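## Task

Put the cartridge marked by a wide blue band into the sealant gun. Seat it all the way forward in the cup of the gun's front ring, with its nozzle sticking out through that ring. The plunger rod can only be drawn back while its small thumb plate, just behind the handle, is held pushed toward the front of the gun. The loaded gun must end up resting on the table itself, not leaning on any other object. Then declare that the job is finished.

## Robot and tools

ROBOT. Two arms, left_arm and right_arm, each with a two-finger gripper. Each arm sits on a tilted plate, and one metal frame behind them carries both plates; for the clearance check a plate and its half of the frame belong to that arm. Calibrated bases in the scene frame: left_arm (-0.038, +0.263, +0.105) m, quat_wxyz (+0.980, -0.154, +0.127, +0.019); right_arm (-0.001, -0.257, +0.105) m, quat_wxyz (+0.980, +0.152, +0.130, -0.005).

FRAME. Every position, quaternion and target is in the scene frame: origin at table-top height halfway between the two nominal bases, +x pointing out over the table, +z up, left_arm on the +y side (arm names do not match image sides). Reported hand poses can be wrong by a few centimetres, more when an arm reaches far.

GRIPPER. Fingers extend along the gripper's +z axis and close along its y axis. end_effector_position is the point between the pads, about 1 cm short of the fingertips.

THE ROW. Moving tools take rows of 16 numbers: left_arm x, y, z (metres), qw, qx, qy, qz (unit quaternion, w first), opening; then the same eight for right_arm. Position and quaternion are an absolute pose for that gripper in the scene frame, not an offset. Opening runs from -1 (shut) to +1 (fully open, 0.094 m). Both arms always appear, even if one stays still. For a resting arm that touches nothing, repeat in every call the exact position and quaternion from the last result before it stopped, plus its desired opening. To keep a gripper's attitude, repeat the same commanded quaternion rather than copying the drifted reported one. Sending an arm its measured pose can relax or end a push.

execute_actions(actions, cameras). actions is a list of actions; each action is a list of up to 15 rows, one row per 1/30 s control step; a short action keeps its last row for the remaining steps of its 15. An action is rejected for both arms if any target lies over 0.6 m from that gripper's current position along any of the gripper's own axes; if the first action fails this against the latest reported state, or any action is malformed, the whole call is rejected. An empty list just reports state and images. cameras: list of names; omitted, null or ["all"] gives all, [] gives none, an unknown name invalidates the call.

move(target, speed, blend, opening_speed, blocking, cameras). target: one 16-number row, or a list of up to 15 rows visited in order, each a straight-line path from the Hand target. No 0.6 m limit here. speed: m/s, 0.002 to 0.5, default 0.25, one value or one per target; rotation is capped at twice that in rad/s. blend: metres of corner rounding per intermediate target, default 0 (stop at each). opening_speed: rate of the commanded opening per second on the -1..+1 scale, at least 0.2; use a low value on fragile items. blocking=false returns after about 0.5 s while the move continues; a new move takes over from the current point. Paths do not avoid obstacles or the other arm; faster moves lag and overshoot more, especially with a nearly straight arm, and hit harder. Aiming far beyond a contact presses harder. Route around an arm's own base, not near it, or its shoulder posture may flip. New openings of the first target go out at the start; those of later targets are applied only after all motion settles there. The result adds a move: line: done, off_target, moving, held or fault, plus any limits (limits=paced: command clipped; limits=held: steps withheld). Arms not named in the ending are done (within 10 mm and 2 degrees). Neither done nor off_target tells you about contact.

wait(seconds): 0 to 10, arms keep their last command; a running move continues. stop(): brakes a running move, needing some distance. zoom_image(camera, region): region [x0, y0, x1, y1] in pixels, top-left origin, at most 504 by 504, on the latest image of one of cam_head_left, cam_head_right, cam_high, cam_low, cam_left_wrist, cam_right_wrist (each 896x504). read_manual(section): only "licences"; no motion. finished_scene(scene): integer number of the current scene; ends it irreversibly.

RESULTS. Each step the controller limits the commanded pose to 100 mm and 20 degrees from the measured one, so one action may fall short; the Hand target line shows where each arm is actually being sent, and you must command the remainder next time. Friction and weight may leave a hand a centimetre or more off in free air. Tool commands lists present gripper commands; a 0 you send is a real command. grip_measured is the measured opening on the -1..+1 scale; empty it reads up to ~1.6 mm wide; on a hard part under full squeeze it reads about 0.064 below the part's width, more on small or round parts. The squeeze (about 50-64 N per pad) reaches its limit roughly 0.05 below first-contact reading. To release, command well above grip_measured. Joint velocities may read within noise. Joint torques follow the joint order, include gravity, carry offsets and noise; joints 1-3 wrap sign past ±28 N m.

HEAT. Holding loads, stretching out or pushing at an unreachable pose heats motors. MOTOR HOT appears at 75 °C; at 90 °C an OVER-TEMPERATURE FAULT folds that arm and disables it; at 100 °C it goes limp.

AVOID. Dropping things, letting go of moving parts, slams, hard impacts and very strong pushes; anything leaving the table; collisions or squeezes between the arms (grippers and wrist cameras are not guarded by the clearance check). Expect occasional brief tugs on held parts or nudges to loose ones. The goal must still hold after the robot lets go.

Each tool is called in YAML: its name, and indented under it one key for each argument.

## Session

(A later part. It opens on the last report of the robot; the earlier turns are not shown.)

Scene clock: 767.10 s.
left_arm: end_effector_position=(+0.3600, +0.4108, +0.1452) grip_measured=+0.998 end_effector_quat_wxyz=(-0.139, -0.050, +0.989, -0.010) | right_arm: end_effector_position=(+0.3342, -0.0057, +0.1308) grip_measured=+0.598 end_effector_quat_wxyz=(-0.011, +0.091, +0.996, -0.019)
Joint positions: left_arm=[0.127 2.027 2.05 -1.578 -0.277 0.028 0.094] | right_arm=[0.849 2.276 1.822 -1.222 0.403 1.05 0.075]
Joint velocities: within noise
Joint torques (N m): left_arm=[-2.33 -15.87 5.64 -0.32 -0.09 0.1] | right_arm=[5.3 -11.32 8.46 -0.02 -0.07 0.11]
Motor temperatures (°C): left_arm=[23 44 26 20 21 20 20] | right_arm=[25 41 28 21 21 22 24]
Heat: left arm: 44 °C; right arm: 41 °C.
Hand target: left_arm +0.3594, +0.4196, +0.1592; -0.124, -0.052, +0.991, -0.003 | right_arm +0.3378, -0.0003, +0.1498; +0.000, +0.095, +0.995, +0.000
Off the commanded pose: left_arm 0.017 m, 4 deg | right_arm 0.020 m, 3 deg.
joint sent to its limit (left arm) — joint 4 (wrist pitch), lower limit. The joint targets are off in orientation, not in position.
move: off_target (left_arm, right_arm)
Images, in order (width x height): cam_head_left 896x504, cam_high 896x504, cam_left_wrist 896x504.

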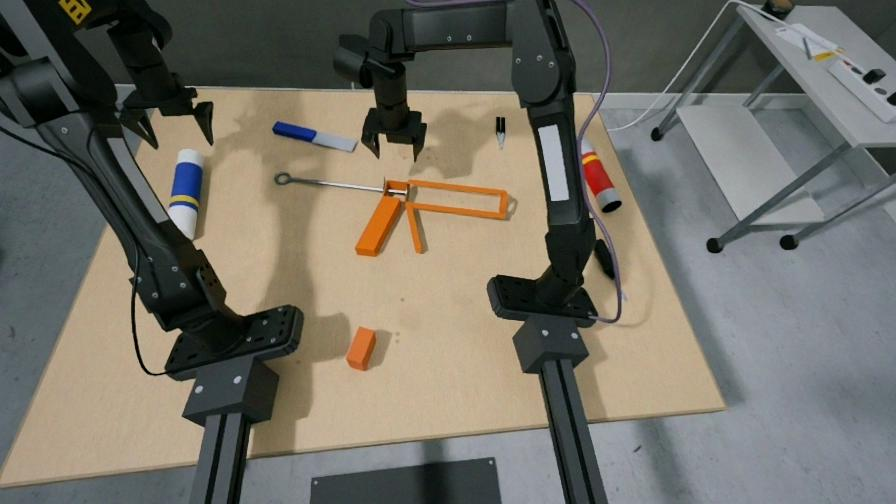

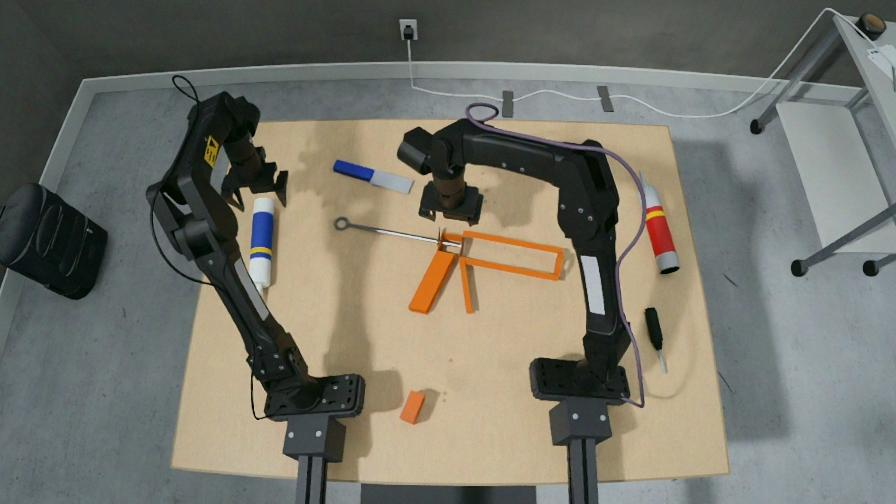

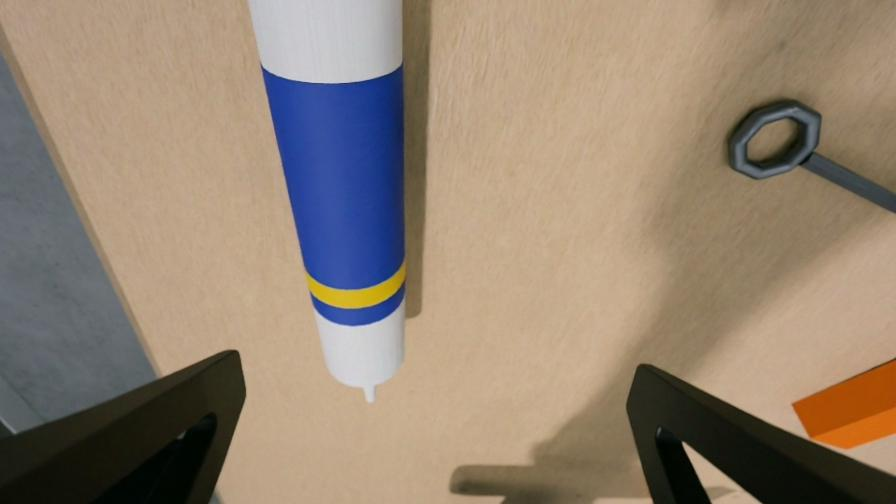

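move:
  target:
    - [0.365, 0.462, 0.10, -0.1734, -0.0515, 0.9834, -0.0091, 1, 0.338, 0.0, 0.15, 0, 0.095, 0.9955, 0, 0.6]
    - [0.347, 0.460, 0.045, -0.1734, -0.0515, 0.9834, -0.0091, 1, 0.338, 0.0, 0.15, 0, 0.095, 0.9955, 0, 0.6]
  speed: 0.15
  cameras: ["cam_left_wrist","cam_head_left","cam_low"]

zoom_image:
  camera: "cam_low"
  region: [640, 200, 840, 320]

Scene clock: 827.10 s.
left_arm: end_effector_position=(+0.3500, +0.4581, +0.0503) grip_measured=+0.998 end_effector_quat_wxyz=(-0.169, -0.056, +0.984, -0.012) | right_arm: end_effector_position=(+0.3341, -0.0058, +0.1308) grip_measured=+0.598 end_effector_quat_wxyz=(-0.011, +0.091, +0.996, -0.019)
Joint positions: left_arm=[0.299 2.174 1.974 -1.369 -0.28 0.176 0.094] | right_arm=[0.849 2.276 1.822 -1.222 0.403 1.051 0.075]
Joint velocities: within noise
Joint torques (N m): left_arm=[-2.21 -13.39 3.75 -0.19 -0.1 0.13] | right_arm=[5.29 -11.32 8.47 -0.01 -0.07 0.11]
Motor temperatures (°C): left_arm=[23 44 26 20 21 20 20] | right_arm=[25 42 28 21 21 22 24]
Heat: left arm: 44 °C; right arm: 42 °C.
Hand target: left_arm +0.3470, +0.4600, +0.0451; -0.174, -0.052, +0.983, -0.009 | right_arm +0.3378, -0.0004, +0.1498; +0.000, +0.095, +0.995, +0.000
Off the commanded pose: left_arm 0.006 m, 1 deg | right_arm 0.020 m, 3 deg.
move: off_target (right_arm)
Images, in order (width x height): cam_head_left 896x504, cam_low 896x504, cam_left_wrist 896x504.

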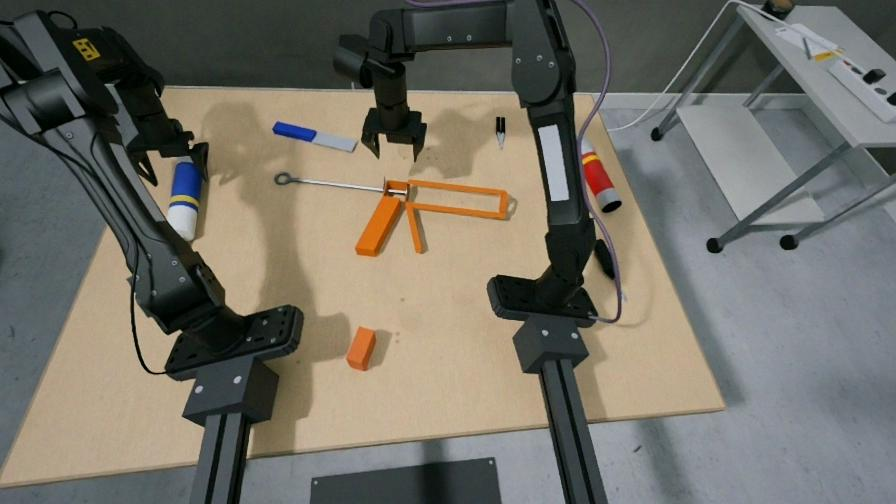

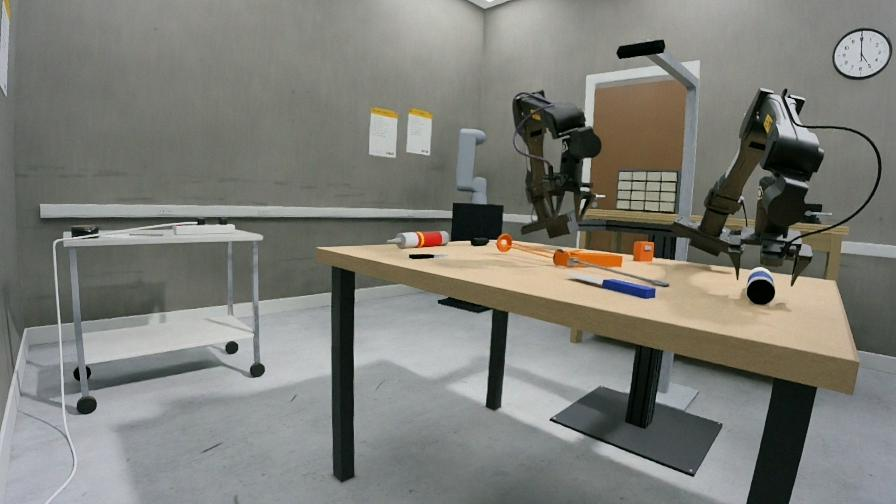

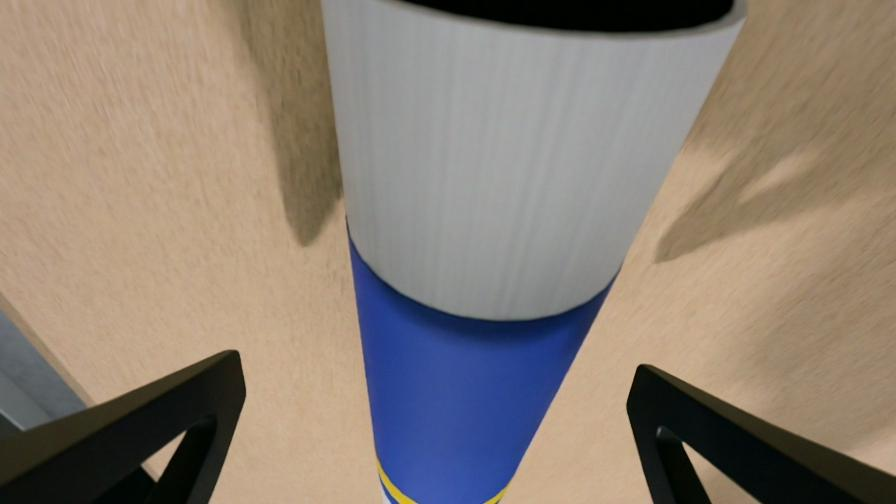

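Scaled by 2.520 from the camera's 896x504 image, which has a finer 1280x720 frame.

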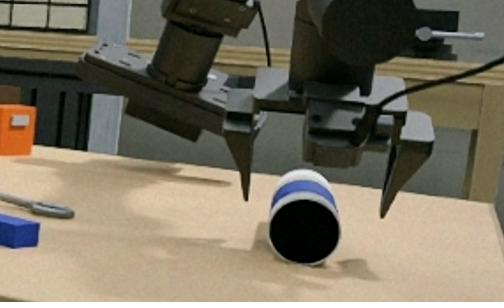

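move:
  target:
    - [0.343, 0.451, 0.030, -0.1734, -0.0515, 0.9834, -0.0091, 1, 0.338, 0.0, 0.15, 0, 0.095, 0.9955, 0, 0.6]
  speed: 0.08
  cameras: ["cam_left_wrist","cam_low"]

zoom_image:
  camera: "cam_low"
  region: [640, 200, 840, 320]

Scene clock: 857.70 s.
left_arm: end_effector_position=(+0.3446, +0.4521, +0.0336) grip_measured=+0.998 end_effector_quat_wxyz=(-0.171, -0.055, +0.984, -0.013) | right_arm: end_effector_position=(+0.3341, -0.0058, +0.1308) grip_measured=+0.598 end_effector_quat_wxyz=(-0.011, +0.091, +0.996, -0.019)
Joint positions: left_arm=[0.299 2.174 1.901 -1.3 -0.28 0.176 0.094] | right_arm=[0.849 2.276 1.822 -1.222 0.403 1.051 0.075]
Joint velocities: within noise
Joint torques (N m): left_arm=[-2.92 -13.48 3.49 -0.21 -0.11 0.03] | right_arm=[5.3 -11.33 8.47 -0.02 -0.07 0.1]
Motor temperatures (°C): left_arm=[23 47 26 20 21 20 20] | right_arm=[25 42 28 21 21 22 23]
Heat: left arm: 47 °C; right arm: 42 °C.
Hand target: left_arm +0.3430, +0.4510, +0.0301; -0.174, -0.052, +0.983, -0.009 | right_arm +0.3378, -0.0004, +0.1498; +0.000, +0.095, +0.995, +0.000
Off the commanded pose: left_arm 0.004 m, 1 deg | right_arm 0.020 m, 3 deg.
move: off_target (right_arm)
Images, in order (width x height): cam_low 896x504, cam_left_wrist 896x504.

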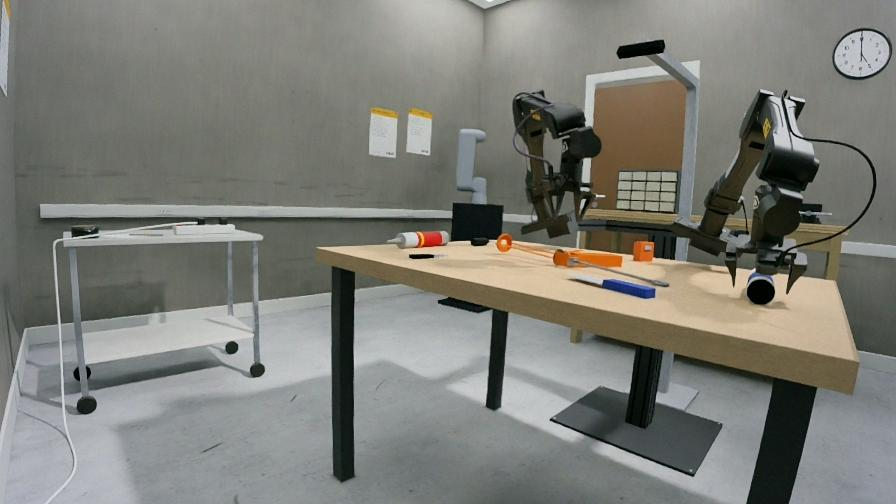

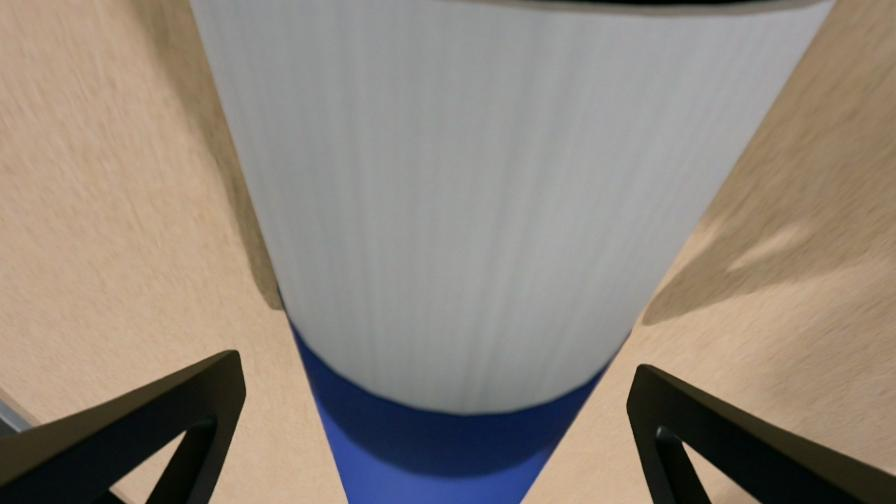

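Scaled by 2.520 from the camera's 896x504 image, which has a finer 1280x720 frame.

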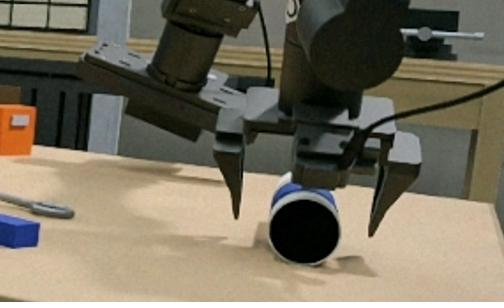

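move:
  target:
    - [0.341, 0.451, 0.023, -0.1734, -0.0515, 0.9834, -0.0091, 1, 0.338, 0.0, 0.15, 0, 0.095, 0.9955, 0, 0.6]
    - [0.341, 0.451, 0.023, -0.1734, -0.0515, 0.9834, -0.0091, -0.1, 0.338, 0.0, 0.15, 0, 0.095, 0.9955, 0, 0.6]
  speed: 0.08
  opening_speed: 0.7
  cameras: ["cam_left_wrist","cam_low"]

zoom_image:
  camera: "cam_low"
  region: [640, 200, 840, 320]

Scene clock: 867.83 s.
left_arm: end_effector_position=(+0.3445, +0.4513, +0.0283) grip_measured=+0.006 end_effector_quat_wxyz=(-0.169, -0.056, +0.984, -0.011) | right_arm: end_effector_position=(+0.3341, -0.0058, +0.1308) grip_measured=+0.598 end_effector_quat_wxyz=(-0.011, +0.091, +0.996, -0.019)
Joint positions: left_arm=[0.299 2.174 1.88 -1.272 -0.282 0.176 0.047] | right_arm=[0.849 2.276 1.822 -1.222 0.403 1.051 0.075]
Joint velocities: within noise
Joint torques (N m): left_arm=[-2.5 -13.14 3.44 -0.2 -0.09 0.08] | right_arm=[5.29 -11.32 8.44 -0.02 -0.07 0.1]
Motor temperatures (°C): left_arm=[23 47 25 20 21 20 20] | right_arm=[25 43 28 21 21 22 23]
Heat: left arm: 47 °C; right arm: 43 °C.
Hand target: left_arm +0.3410, +0.4510, +0.0231; -0.173, -0.052, +0.983, -0.009 | right_arm +0.3378, -0.0004, +0.1498; +0.000, +0.095, +0.995, +0.000
Off the commanded pose: left_arm 0.006 m, 1 deg | right_arm 0.020 m, 3 deg.
move: off_target (right_arm)
Images, in order (width x height): cam_low 896x504, cam_left_wrist 896x504.

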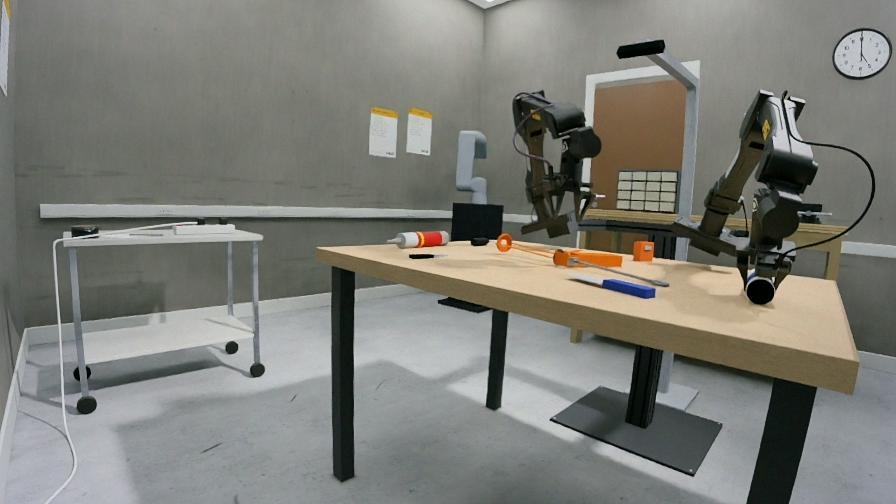

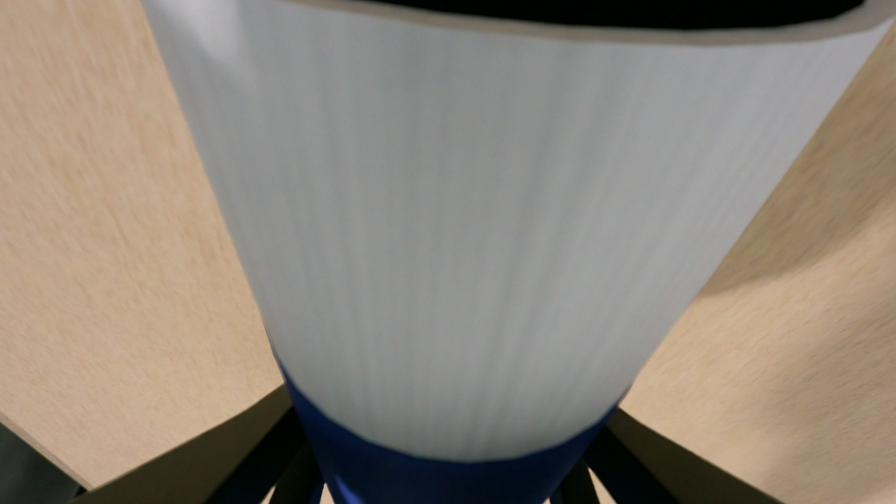

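Scaled by 2.520 from the camera's 896x504 image, which has a finer 1280x720 frame.

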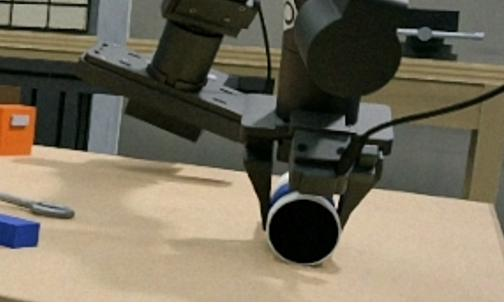

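move:
  target:
    - [0.341, 0.451, 0.023, -0.1734, -0.0515, 0.9834, -0.0091, -0.3, 0.338, 0.0, 0.15, 0, 0.095, 0.9955, 0, 0.6]
    - [0.341, 0.44, 0.15, -0.1734, -0.0515, 0.9834, -0.0091, -0.3, 0.30, -0.20, 0.18, 0, 0.095, 0.9955, 0, 0.6]
  speed: 0.12

Scene clock: 878.20 s.
left_arm: end_effector_position=(+0.3427, +0.4400, +0.1185) grip_measured=+0.006 end_effector_quat_wxyz=(-0.164, -0.052, +0.985, -0.011) | right_arm: end_effector_position=(+0.3064, -0.1970, +0.1794) grip_measured=+0.598 end_effector_quat_wxyz=(+0.005, +0.101, +0.995, +0.001)
Joint positions: left_arm=[0.225 2.041 1.99 -1.528 -0.282 0.109 0.047] | right_arm=[0.562 1.568 1.246 -1.177 0.403 0.739 0.075]
Joint velocities: within noise
Joint torques (N m): left_arm=[-4.52 -17.92 6.9 -0.89 -0.07 -0.11] | right_arm=[2.24 -6.58 4.23 0.13 -0.05 -0.08]
Motor temperatures (°C): left_arm=[23 48 26 20 21 20 21] | right_arm=[25 43 28 21 21 22 23]
Heat: left arm: 48 °C; right arm: 43 °C.
Hand target: left_arm +0.3402, +0.4400, +0.1481; -0.151, -0.051, +0.987, -0.005 | right_arm +0.3001, -0.1999, +0.1799; +0.000, +0.095, +0.995, +0.000
Off the commanded pose: left_arm 0.032 m, 1 deg | right_arm 0.007 m, 1 deg.
joint sent to its limit (left arm) — joint 4 (wrist pitch), lower limit. The joint targets are off in orientation, not in position.
move: off_target (left_arm)

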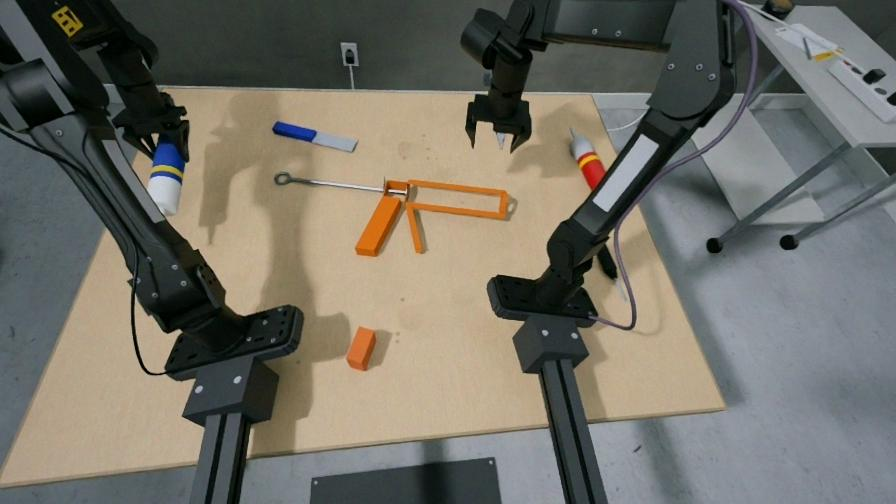

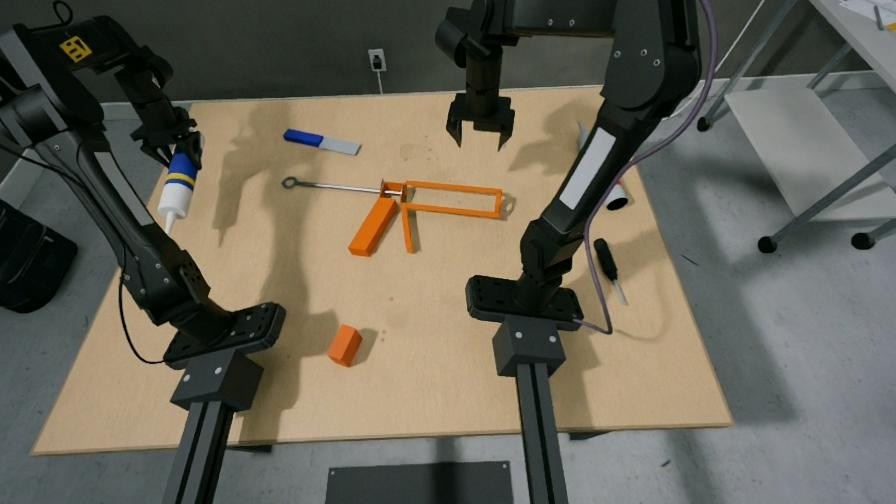

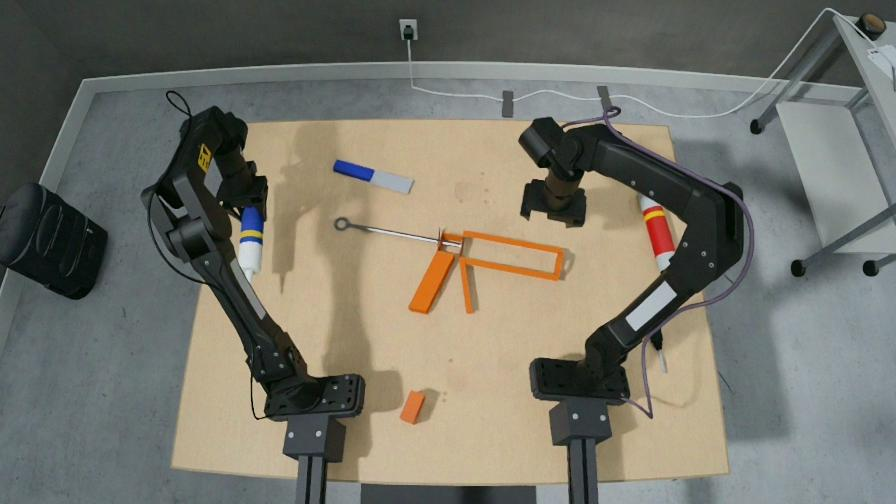

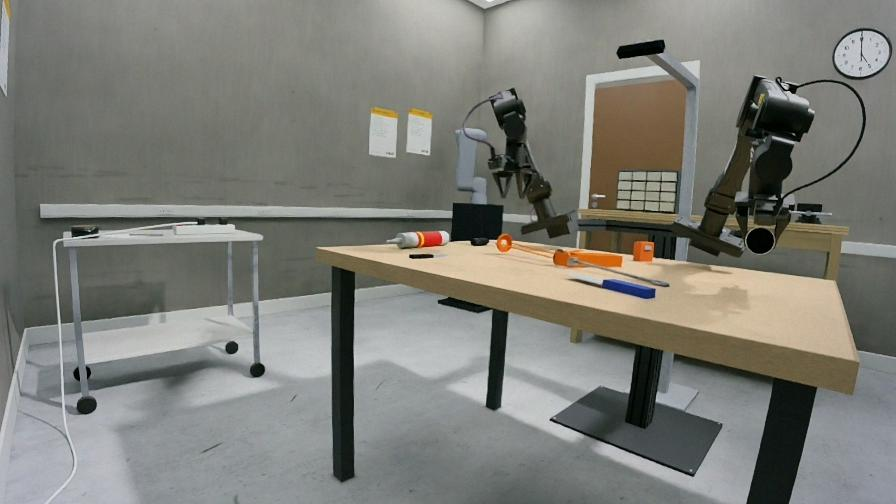

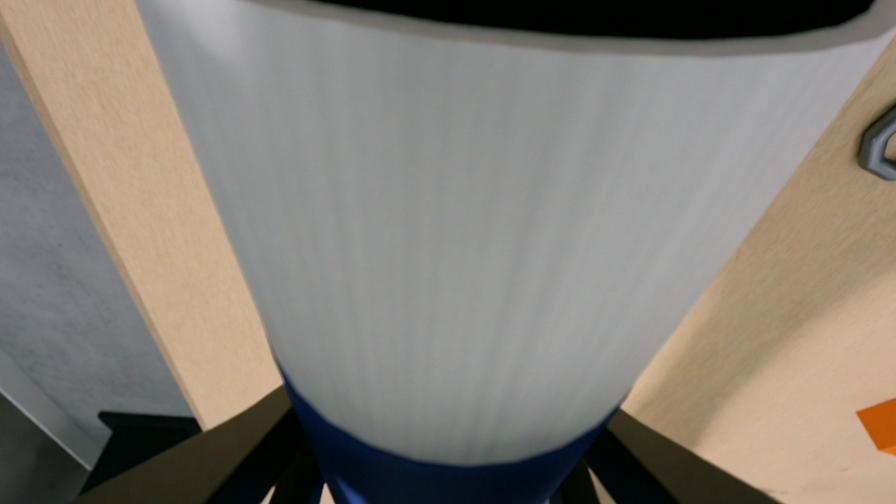

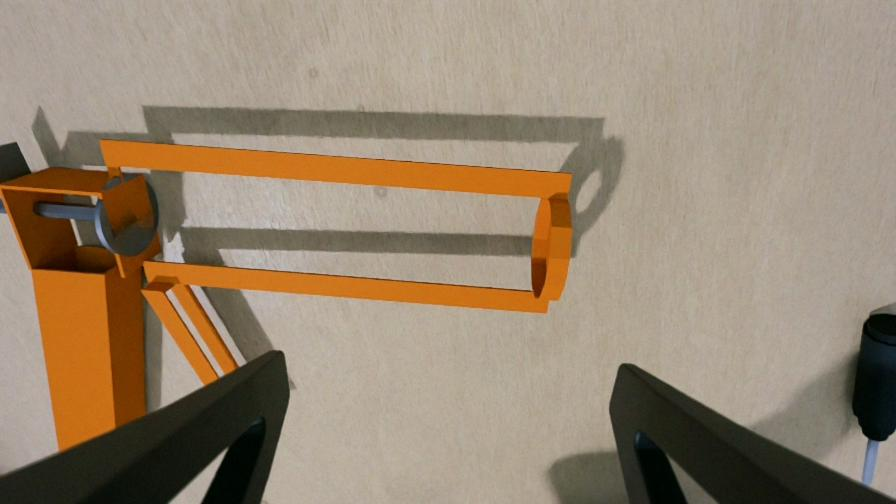

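move:
  target:
    - [0.35, 0.36, 0.19, -0.0819, -0.3407, 0.9361, -0.0298, -0.3, 0.30, -0.27, 0.21, 0, 0.095, 0.9955, 0, 0.6]
    - [0.34, 0.05, 0.21, -0.0445, -0.618, 0.784, -0.0351, -0.3, 0.30, -0.28, 0.21, 0, 0.095, 0.9955, 0, 0.6]
  speed: 0.2
  blend: [0.05,0]

Scene clock: 941.20 s.
left_arm: end_effector_position=(+0.3379, +0.0587, +0.1987) grip_measured=+0.006 end_effector_quat_wxyz=(-0.046, -0.618, +0.784, -0.022) | right_arm: end_effector_position=(+0.2937, -0.2776, +0.1970) grip_measured=+0.598 end_effector_quat_wxyz=(-0.017, +0.090, +0.996, -0.012)
Joint positions: left_arm=[-0.765 2.157 1.986 -1.393 -0.303 -2.056 0.047] | right_arm=[0.34 1.404 1.246 -1.303 0.383 0.496 0.075]
Joint velocities: within noise
Joint torques (N m): left_arm=[-6.83 -10.61 8.87 0.14 0.09 -0.14] | right_arm=[1.44 -6.39 9.31 0.02 -0.09 -0.05]
Motor temperatures (°C): left_arm=[24 51 28 21 21 20 22] | right_arm=[24 42 28 21 20 22 23]
Heat: left arm: 51 °C; right arm: 42 °C.
Hand target: left_arm +0.3397, +0.0503, +0.2100; -0.045, -0.618, +0.784, -0.036 | right_arm +0.2997, -0.2801, +0.2098; +0.000, +0.095, +0.995, +0.000
Off the commanded pose: left_arm 0.014 m, 1 deg | right_arm 0.015 m, 2 deg.
move: off_target (left_arm, right_arm)

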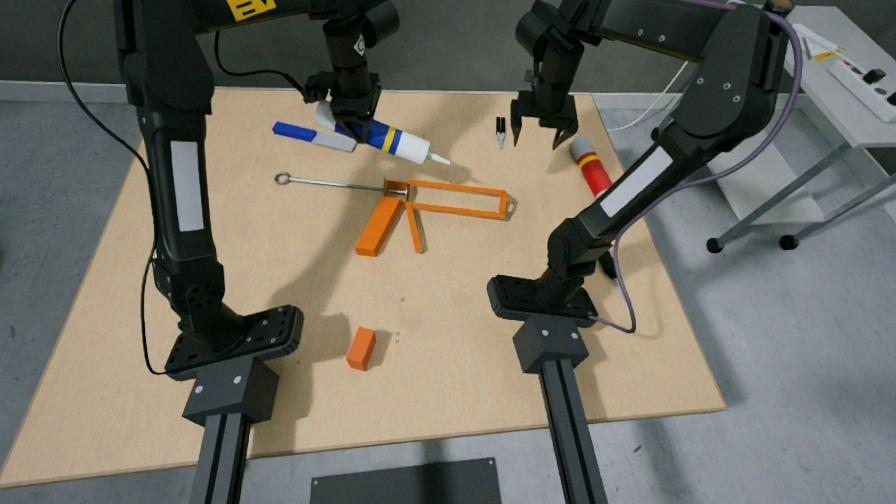

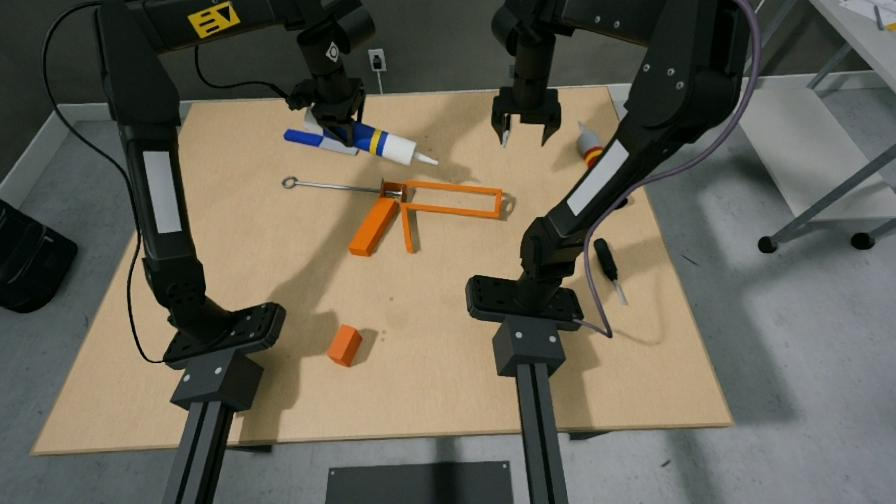

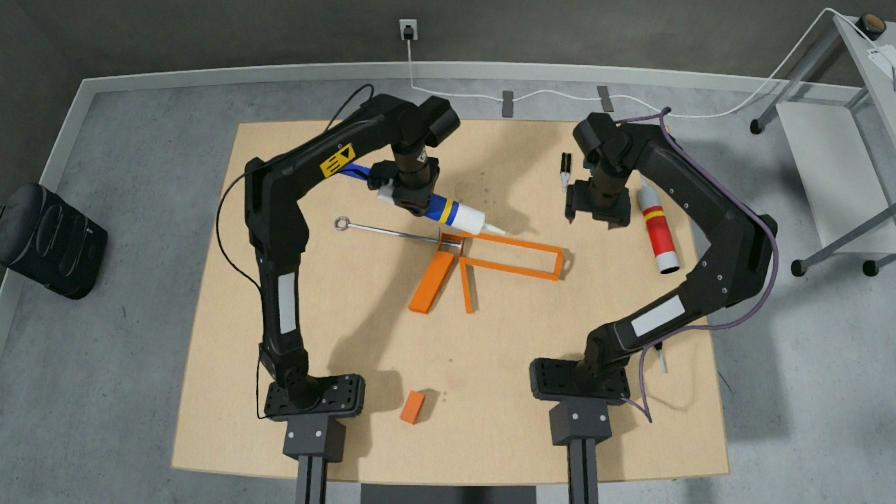

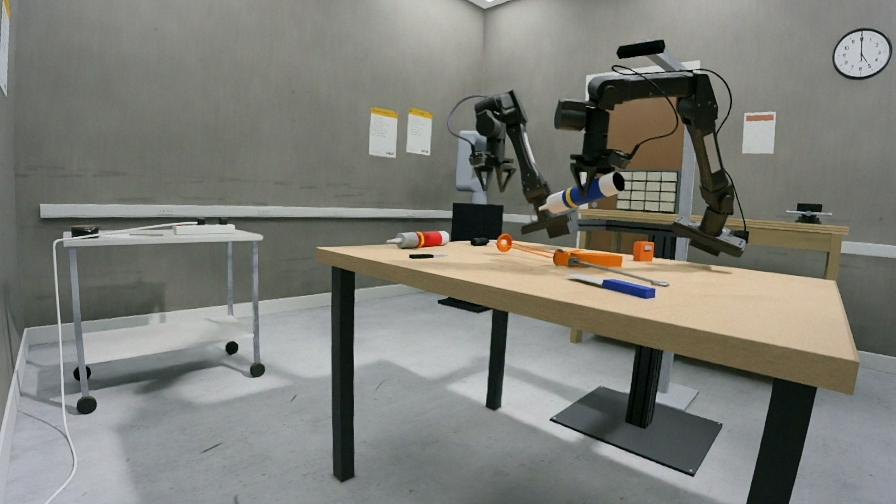

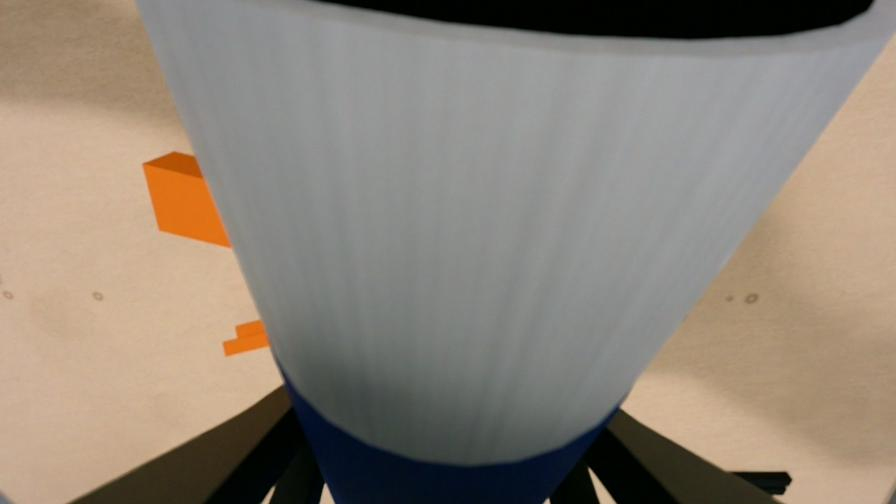

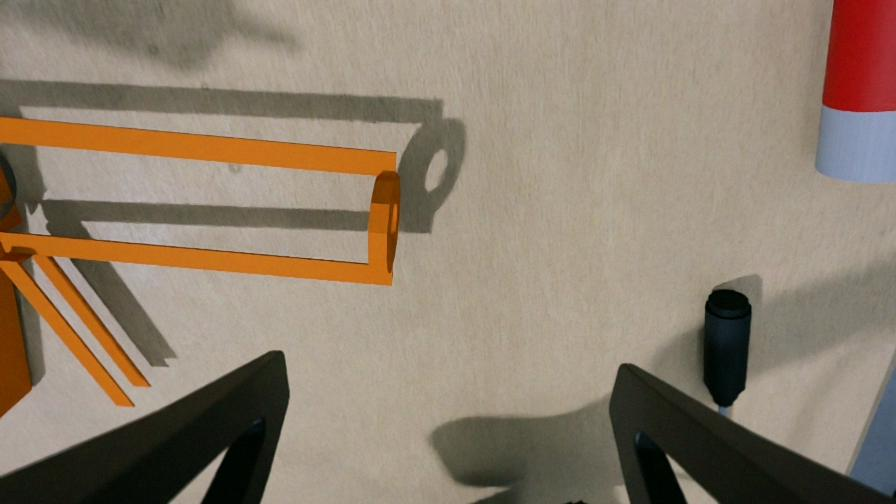

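move:
  target:
    - [0.303, -0.075, 0.145, -0.0445, -0.618, 0.784, -0.0351, -0.3, 0.30, -0.28, 0.21, 0, 0.095, 0.9955, 0, 0.6]
  speed: 0.15

Scene clock: 958.70 s.
left_arm: end_effector_position=(+0.3041, -0.0553, +0.1305) grip_measured=+0.006 end_effector_quat_wxyz=(-0.059, -0.565, +0.822, -0.038) | right_arm: end_effector_position=(+0.2937, -0.2775, +0.1970) grip_measured=+0.598 end_effector_quat_wxyz=(-0.017, +0.089, +0.996, -0.012)
Joint positions: left_arm=[-0.907 2.431 2.035 -1.19 -0.271 -2.067 0.047] | right_arm=[0.34 1.404 1.246 -1.303 0.383 0.496 0.075]
Joint velocities: within noise
Joint torques (N m): left_arm=[-8.32 -12.4 8.92 0.39 0.28 -0.12] | right_arm=[1.44 -6.39 9.31 0.01 -0.09 -0.05]
Motor temperatures (°C): left_arm=[24 47 29 21 21 20 22] | right_arm=[23 42 29 21 20 22 23]
Heat: left arm: 47 °C; right arm: 42 °C.
Hand target: left_arm +0.3026, -0.0741, +0.1453; -0.066, -0.562, +0.822, -0.064 | right_arm +0.2997, -0.2801, +0.2098; +0.000, +0.095, +0.995, +0.000
Off the commanded pose: left_arm 0.024 m, 8 deg | right_arm 0.015 m, 2 deg.
joint sent to its limit (left arm) — joint 6 (wrist roll), lower limit. The joint targets are off in orientation, not in position.
move: off_target (left_arm, right_arm)

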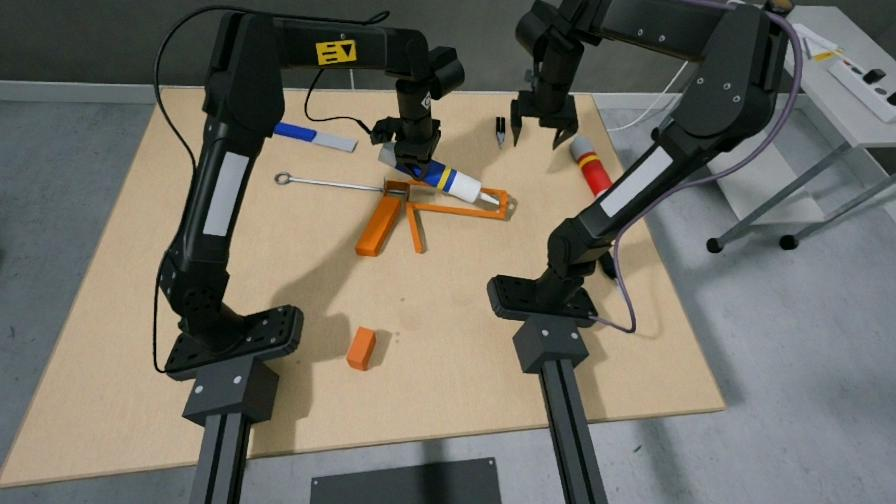

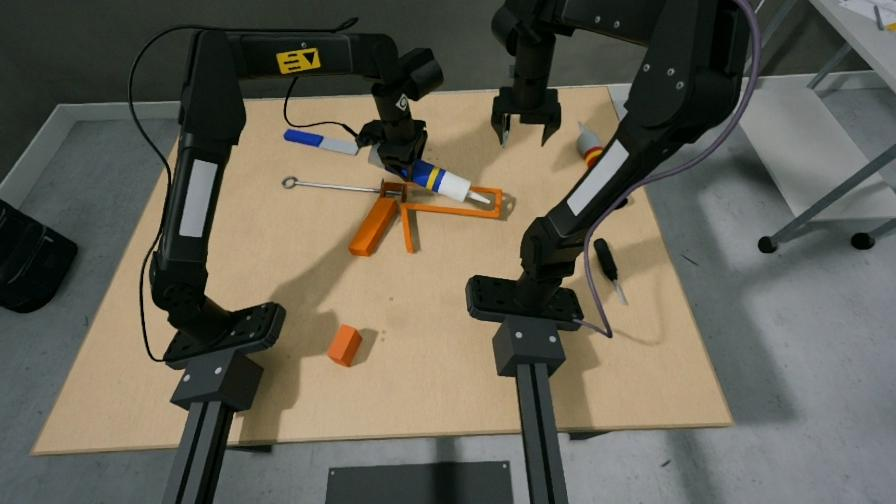

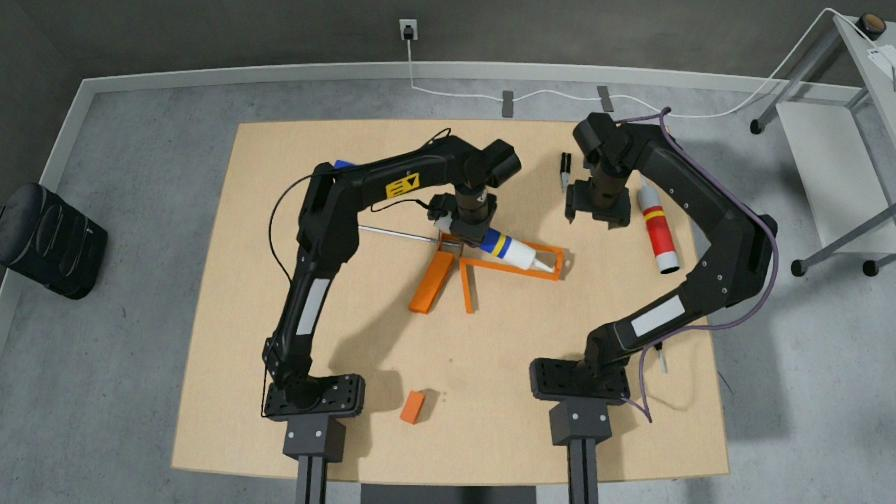

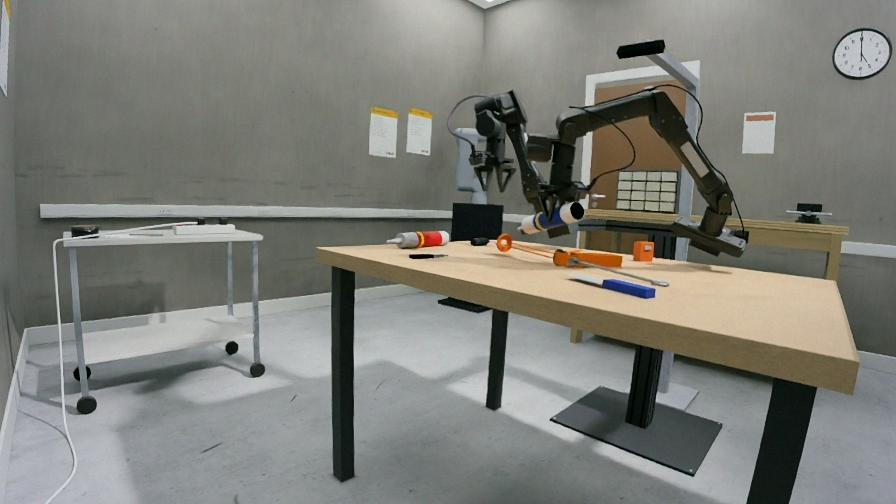

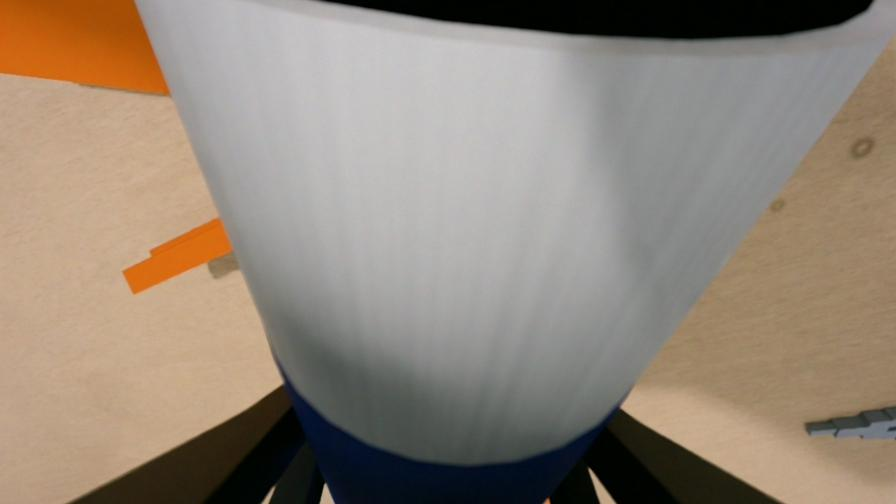

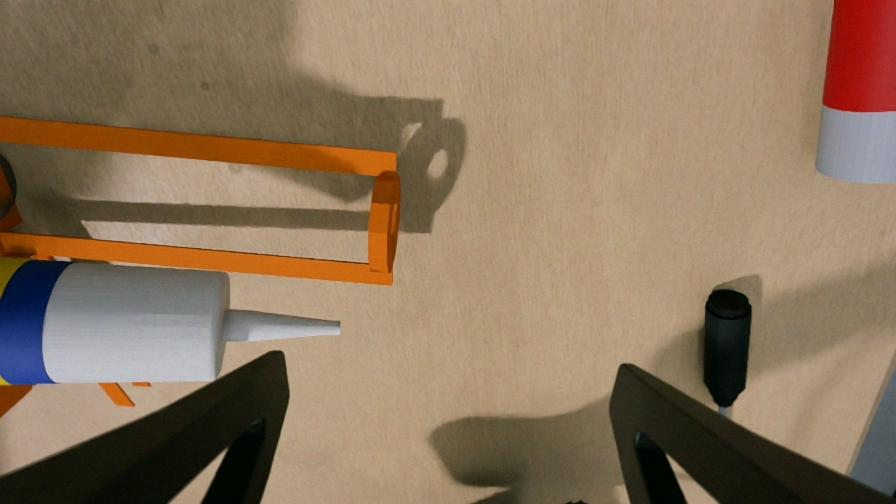

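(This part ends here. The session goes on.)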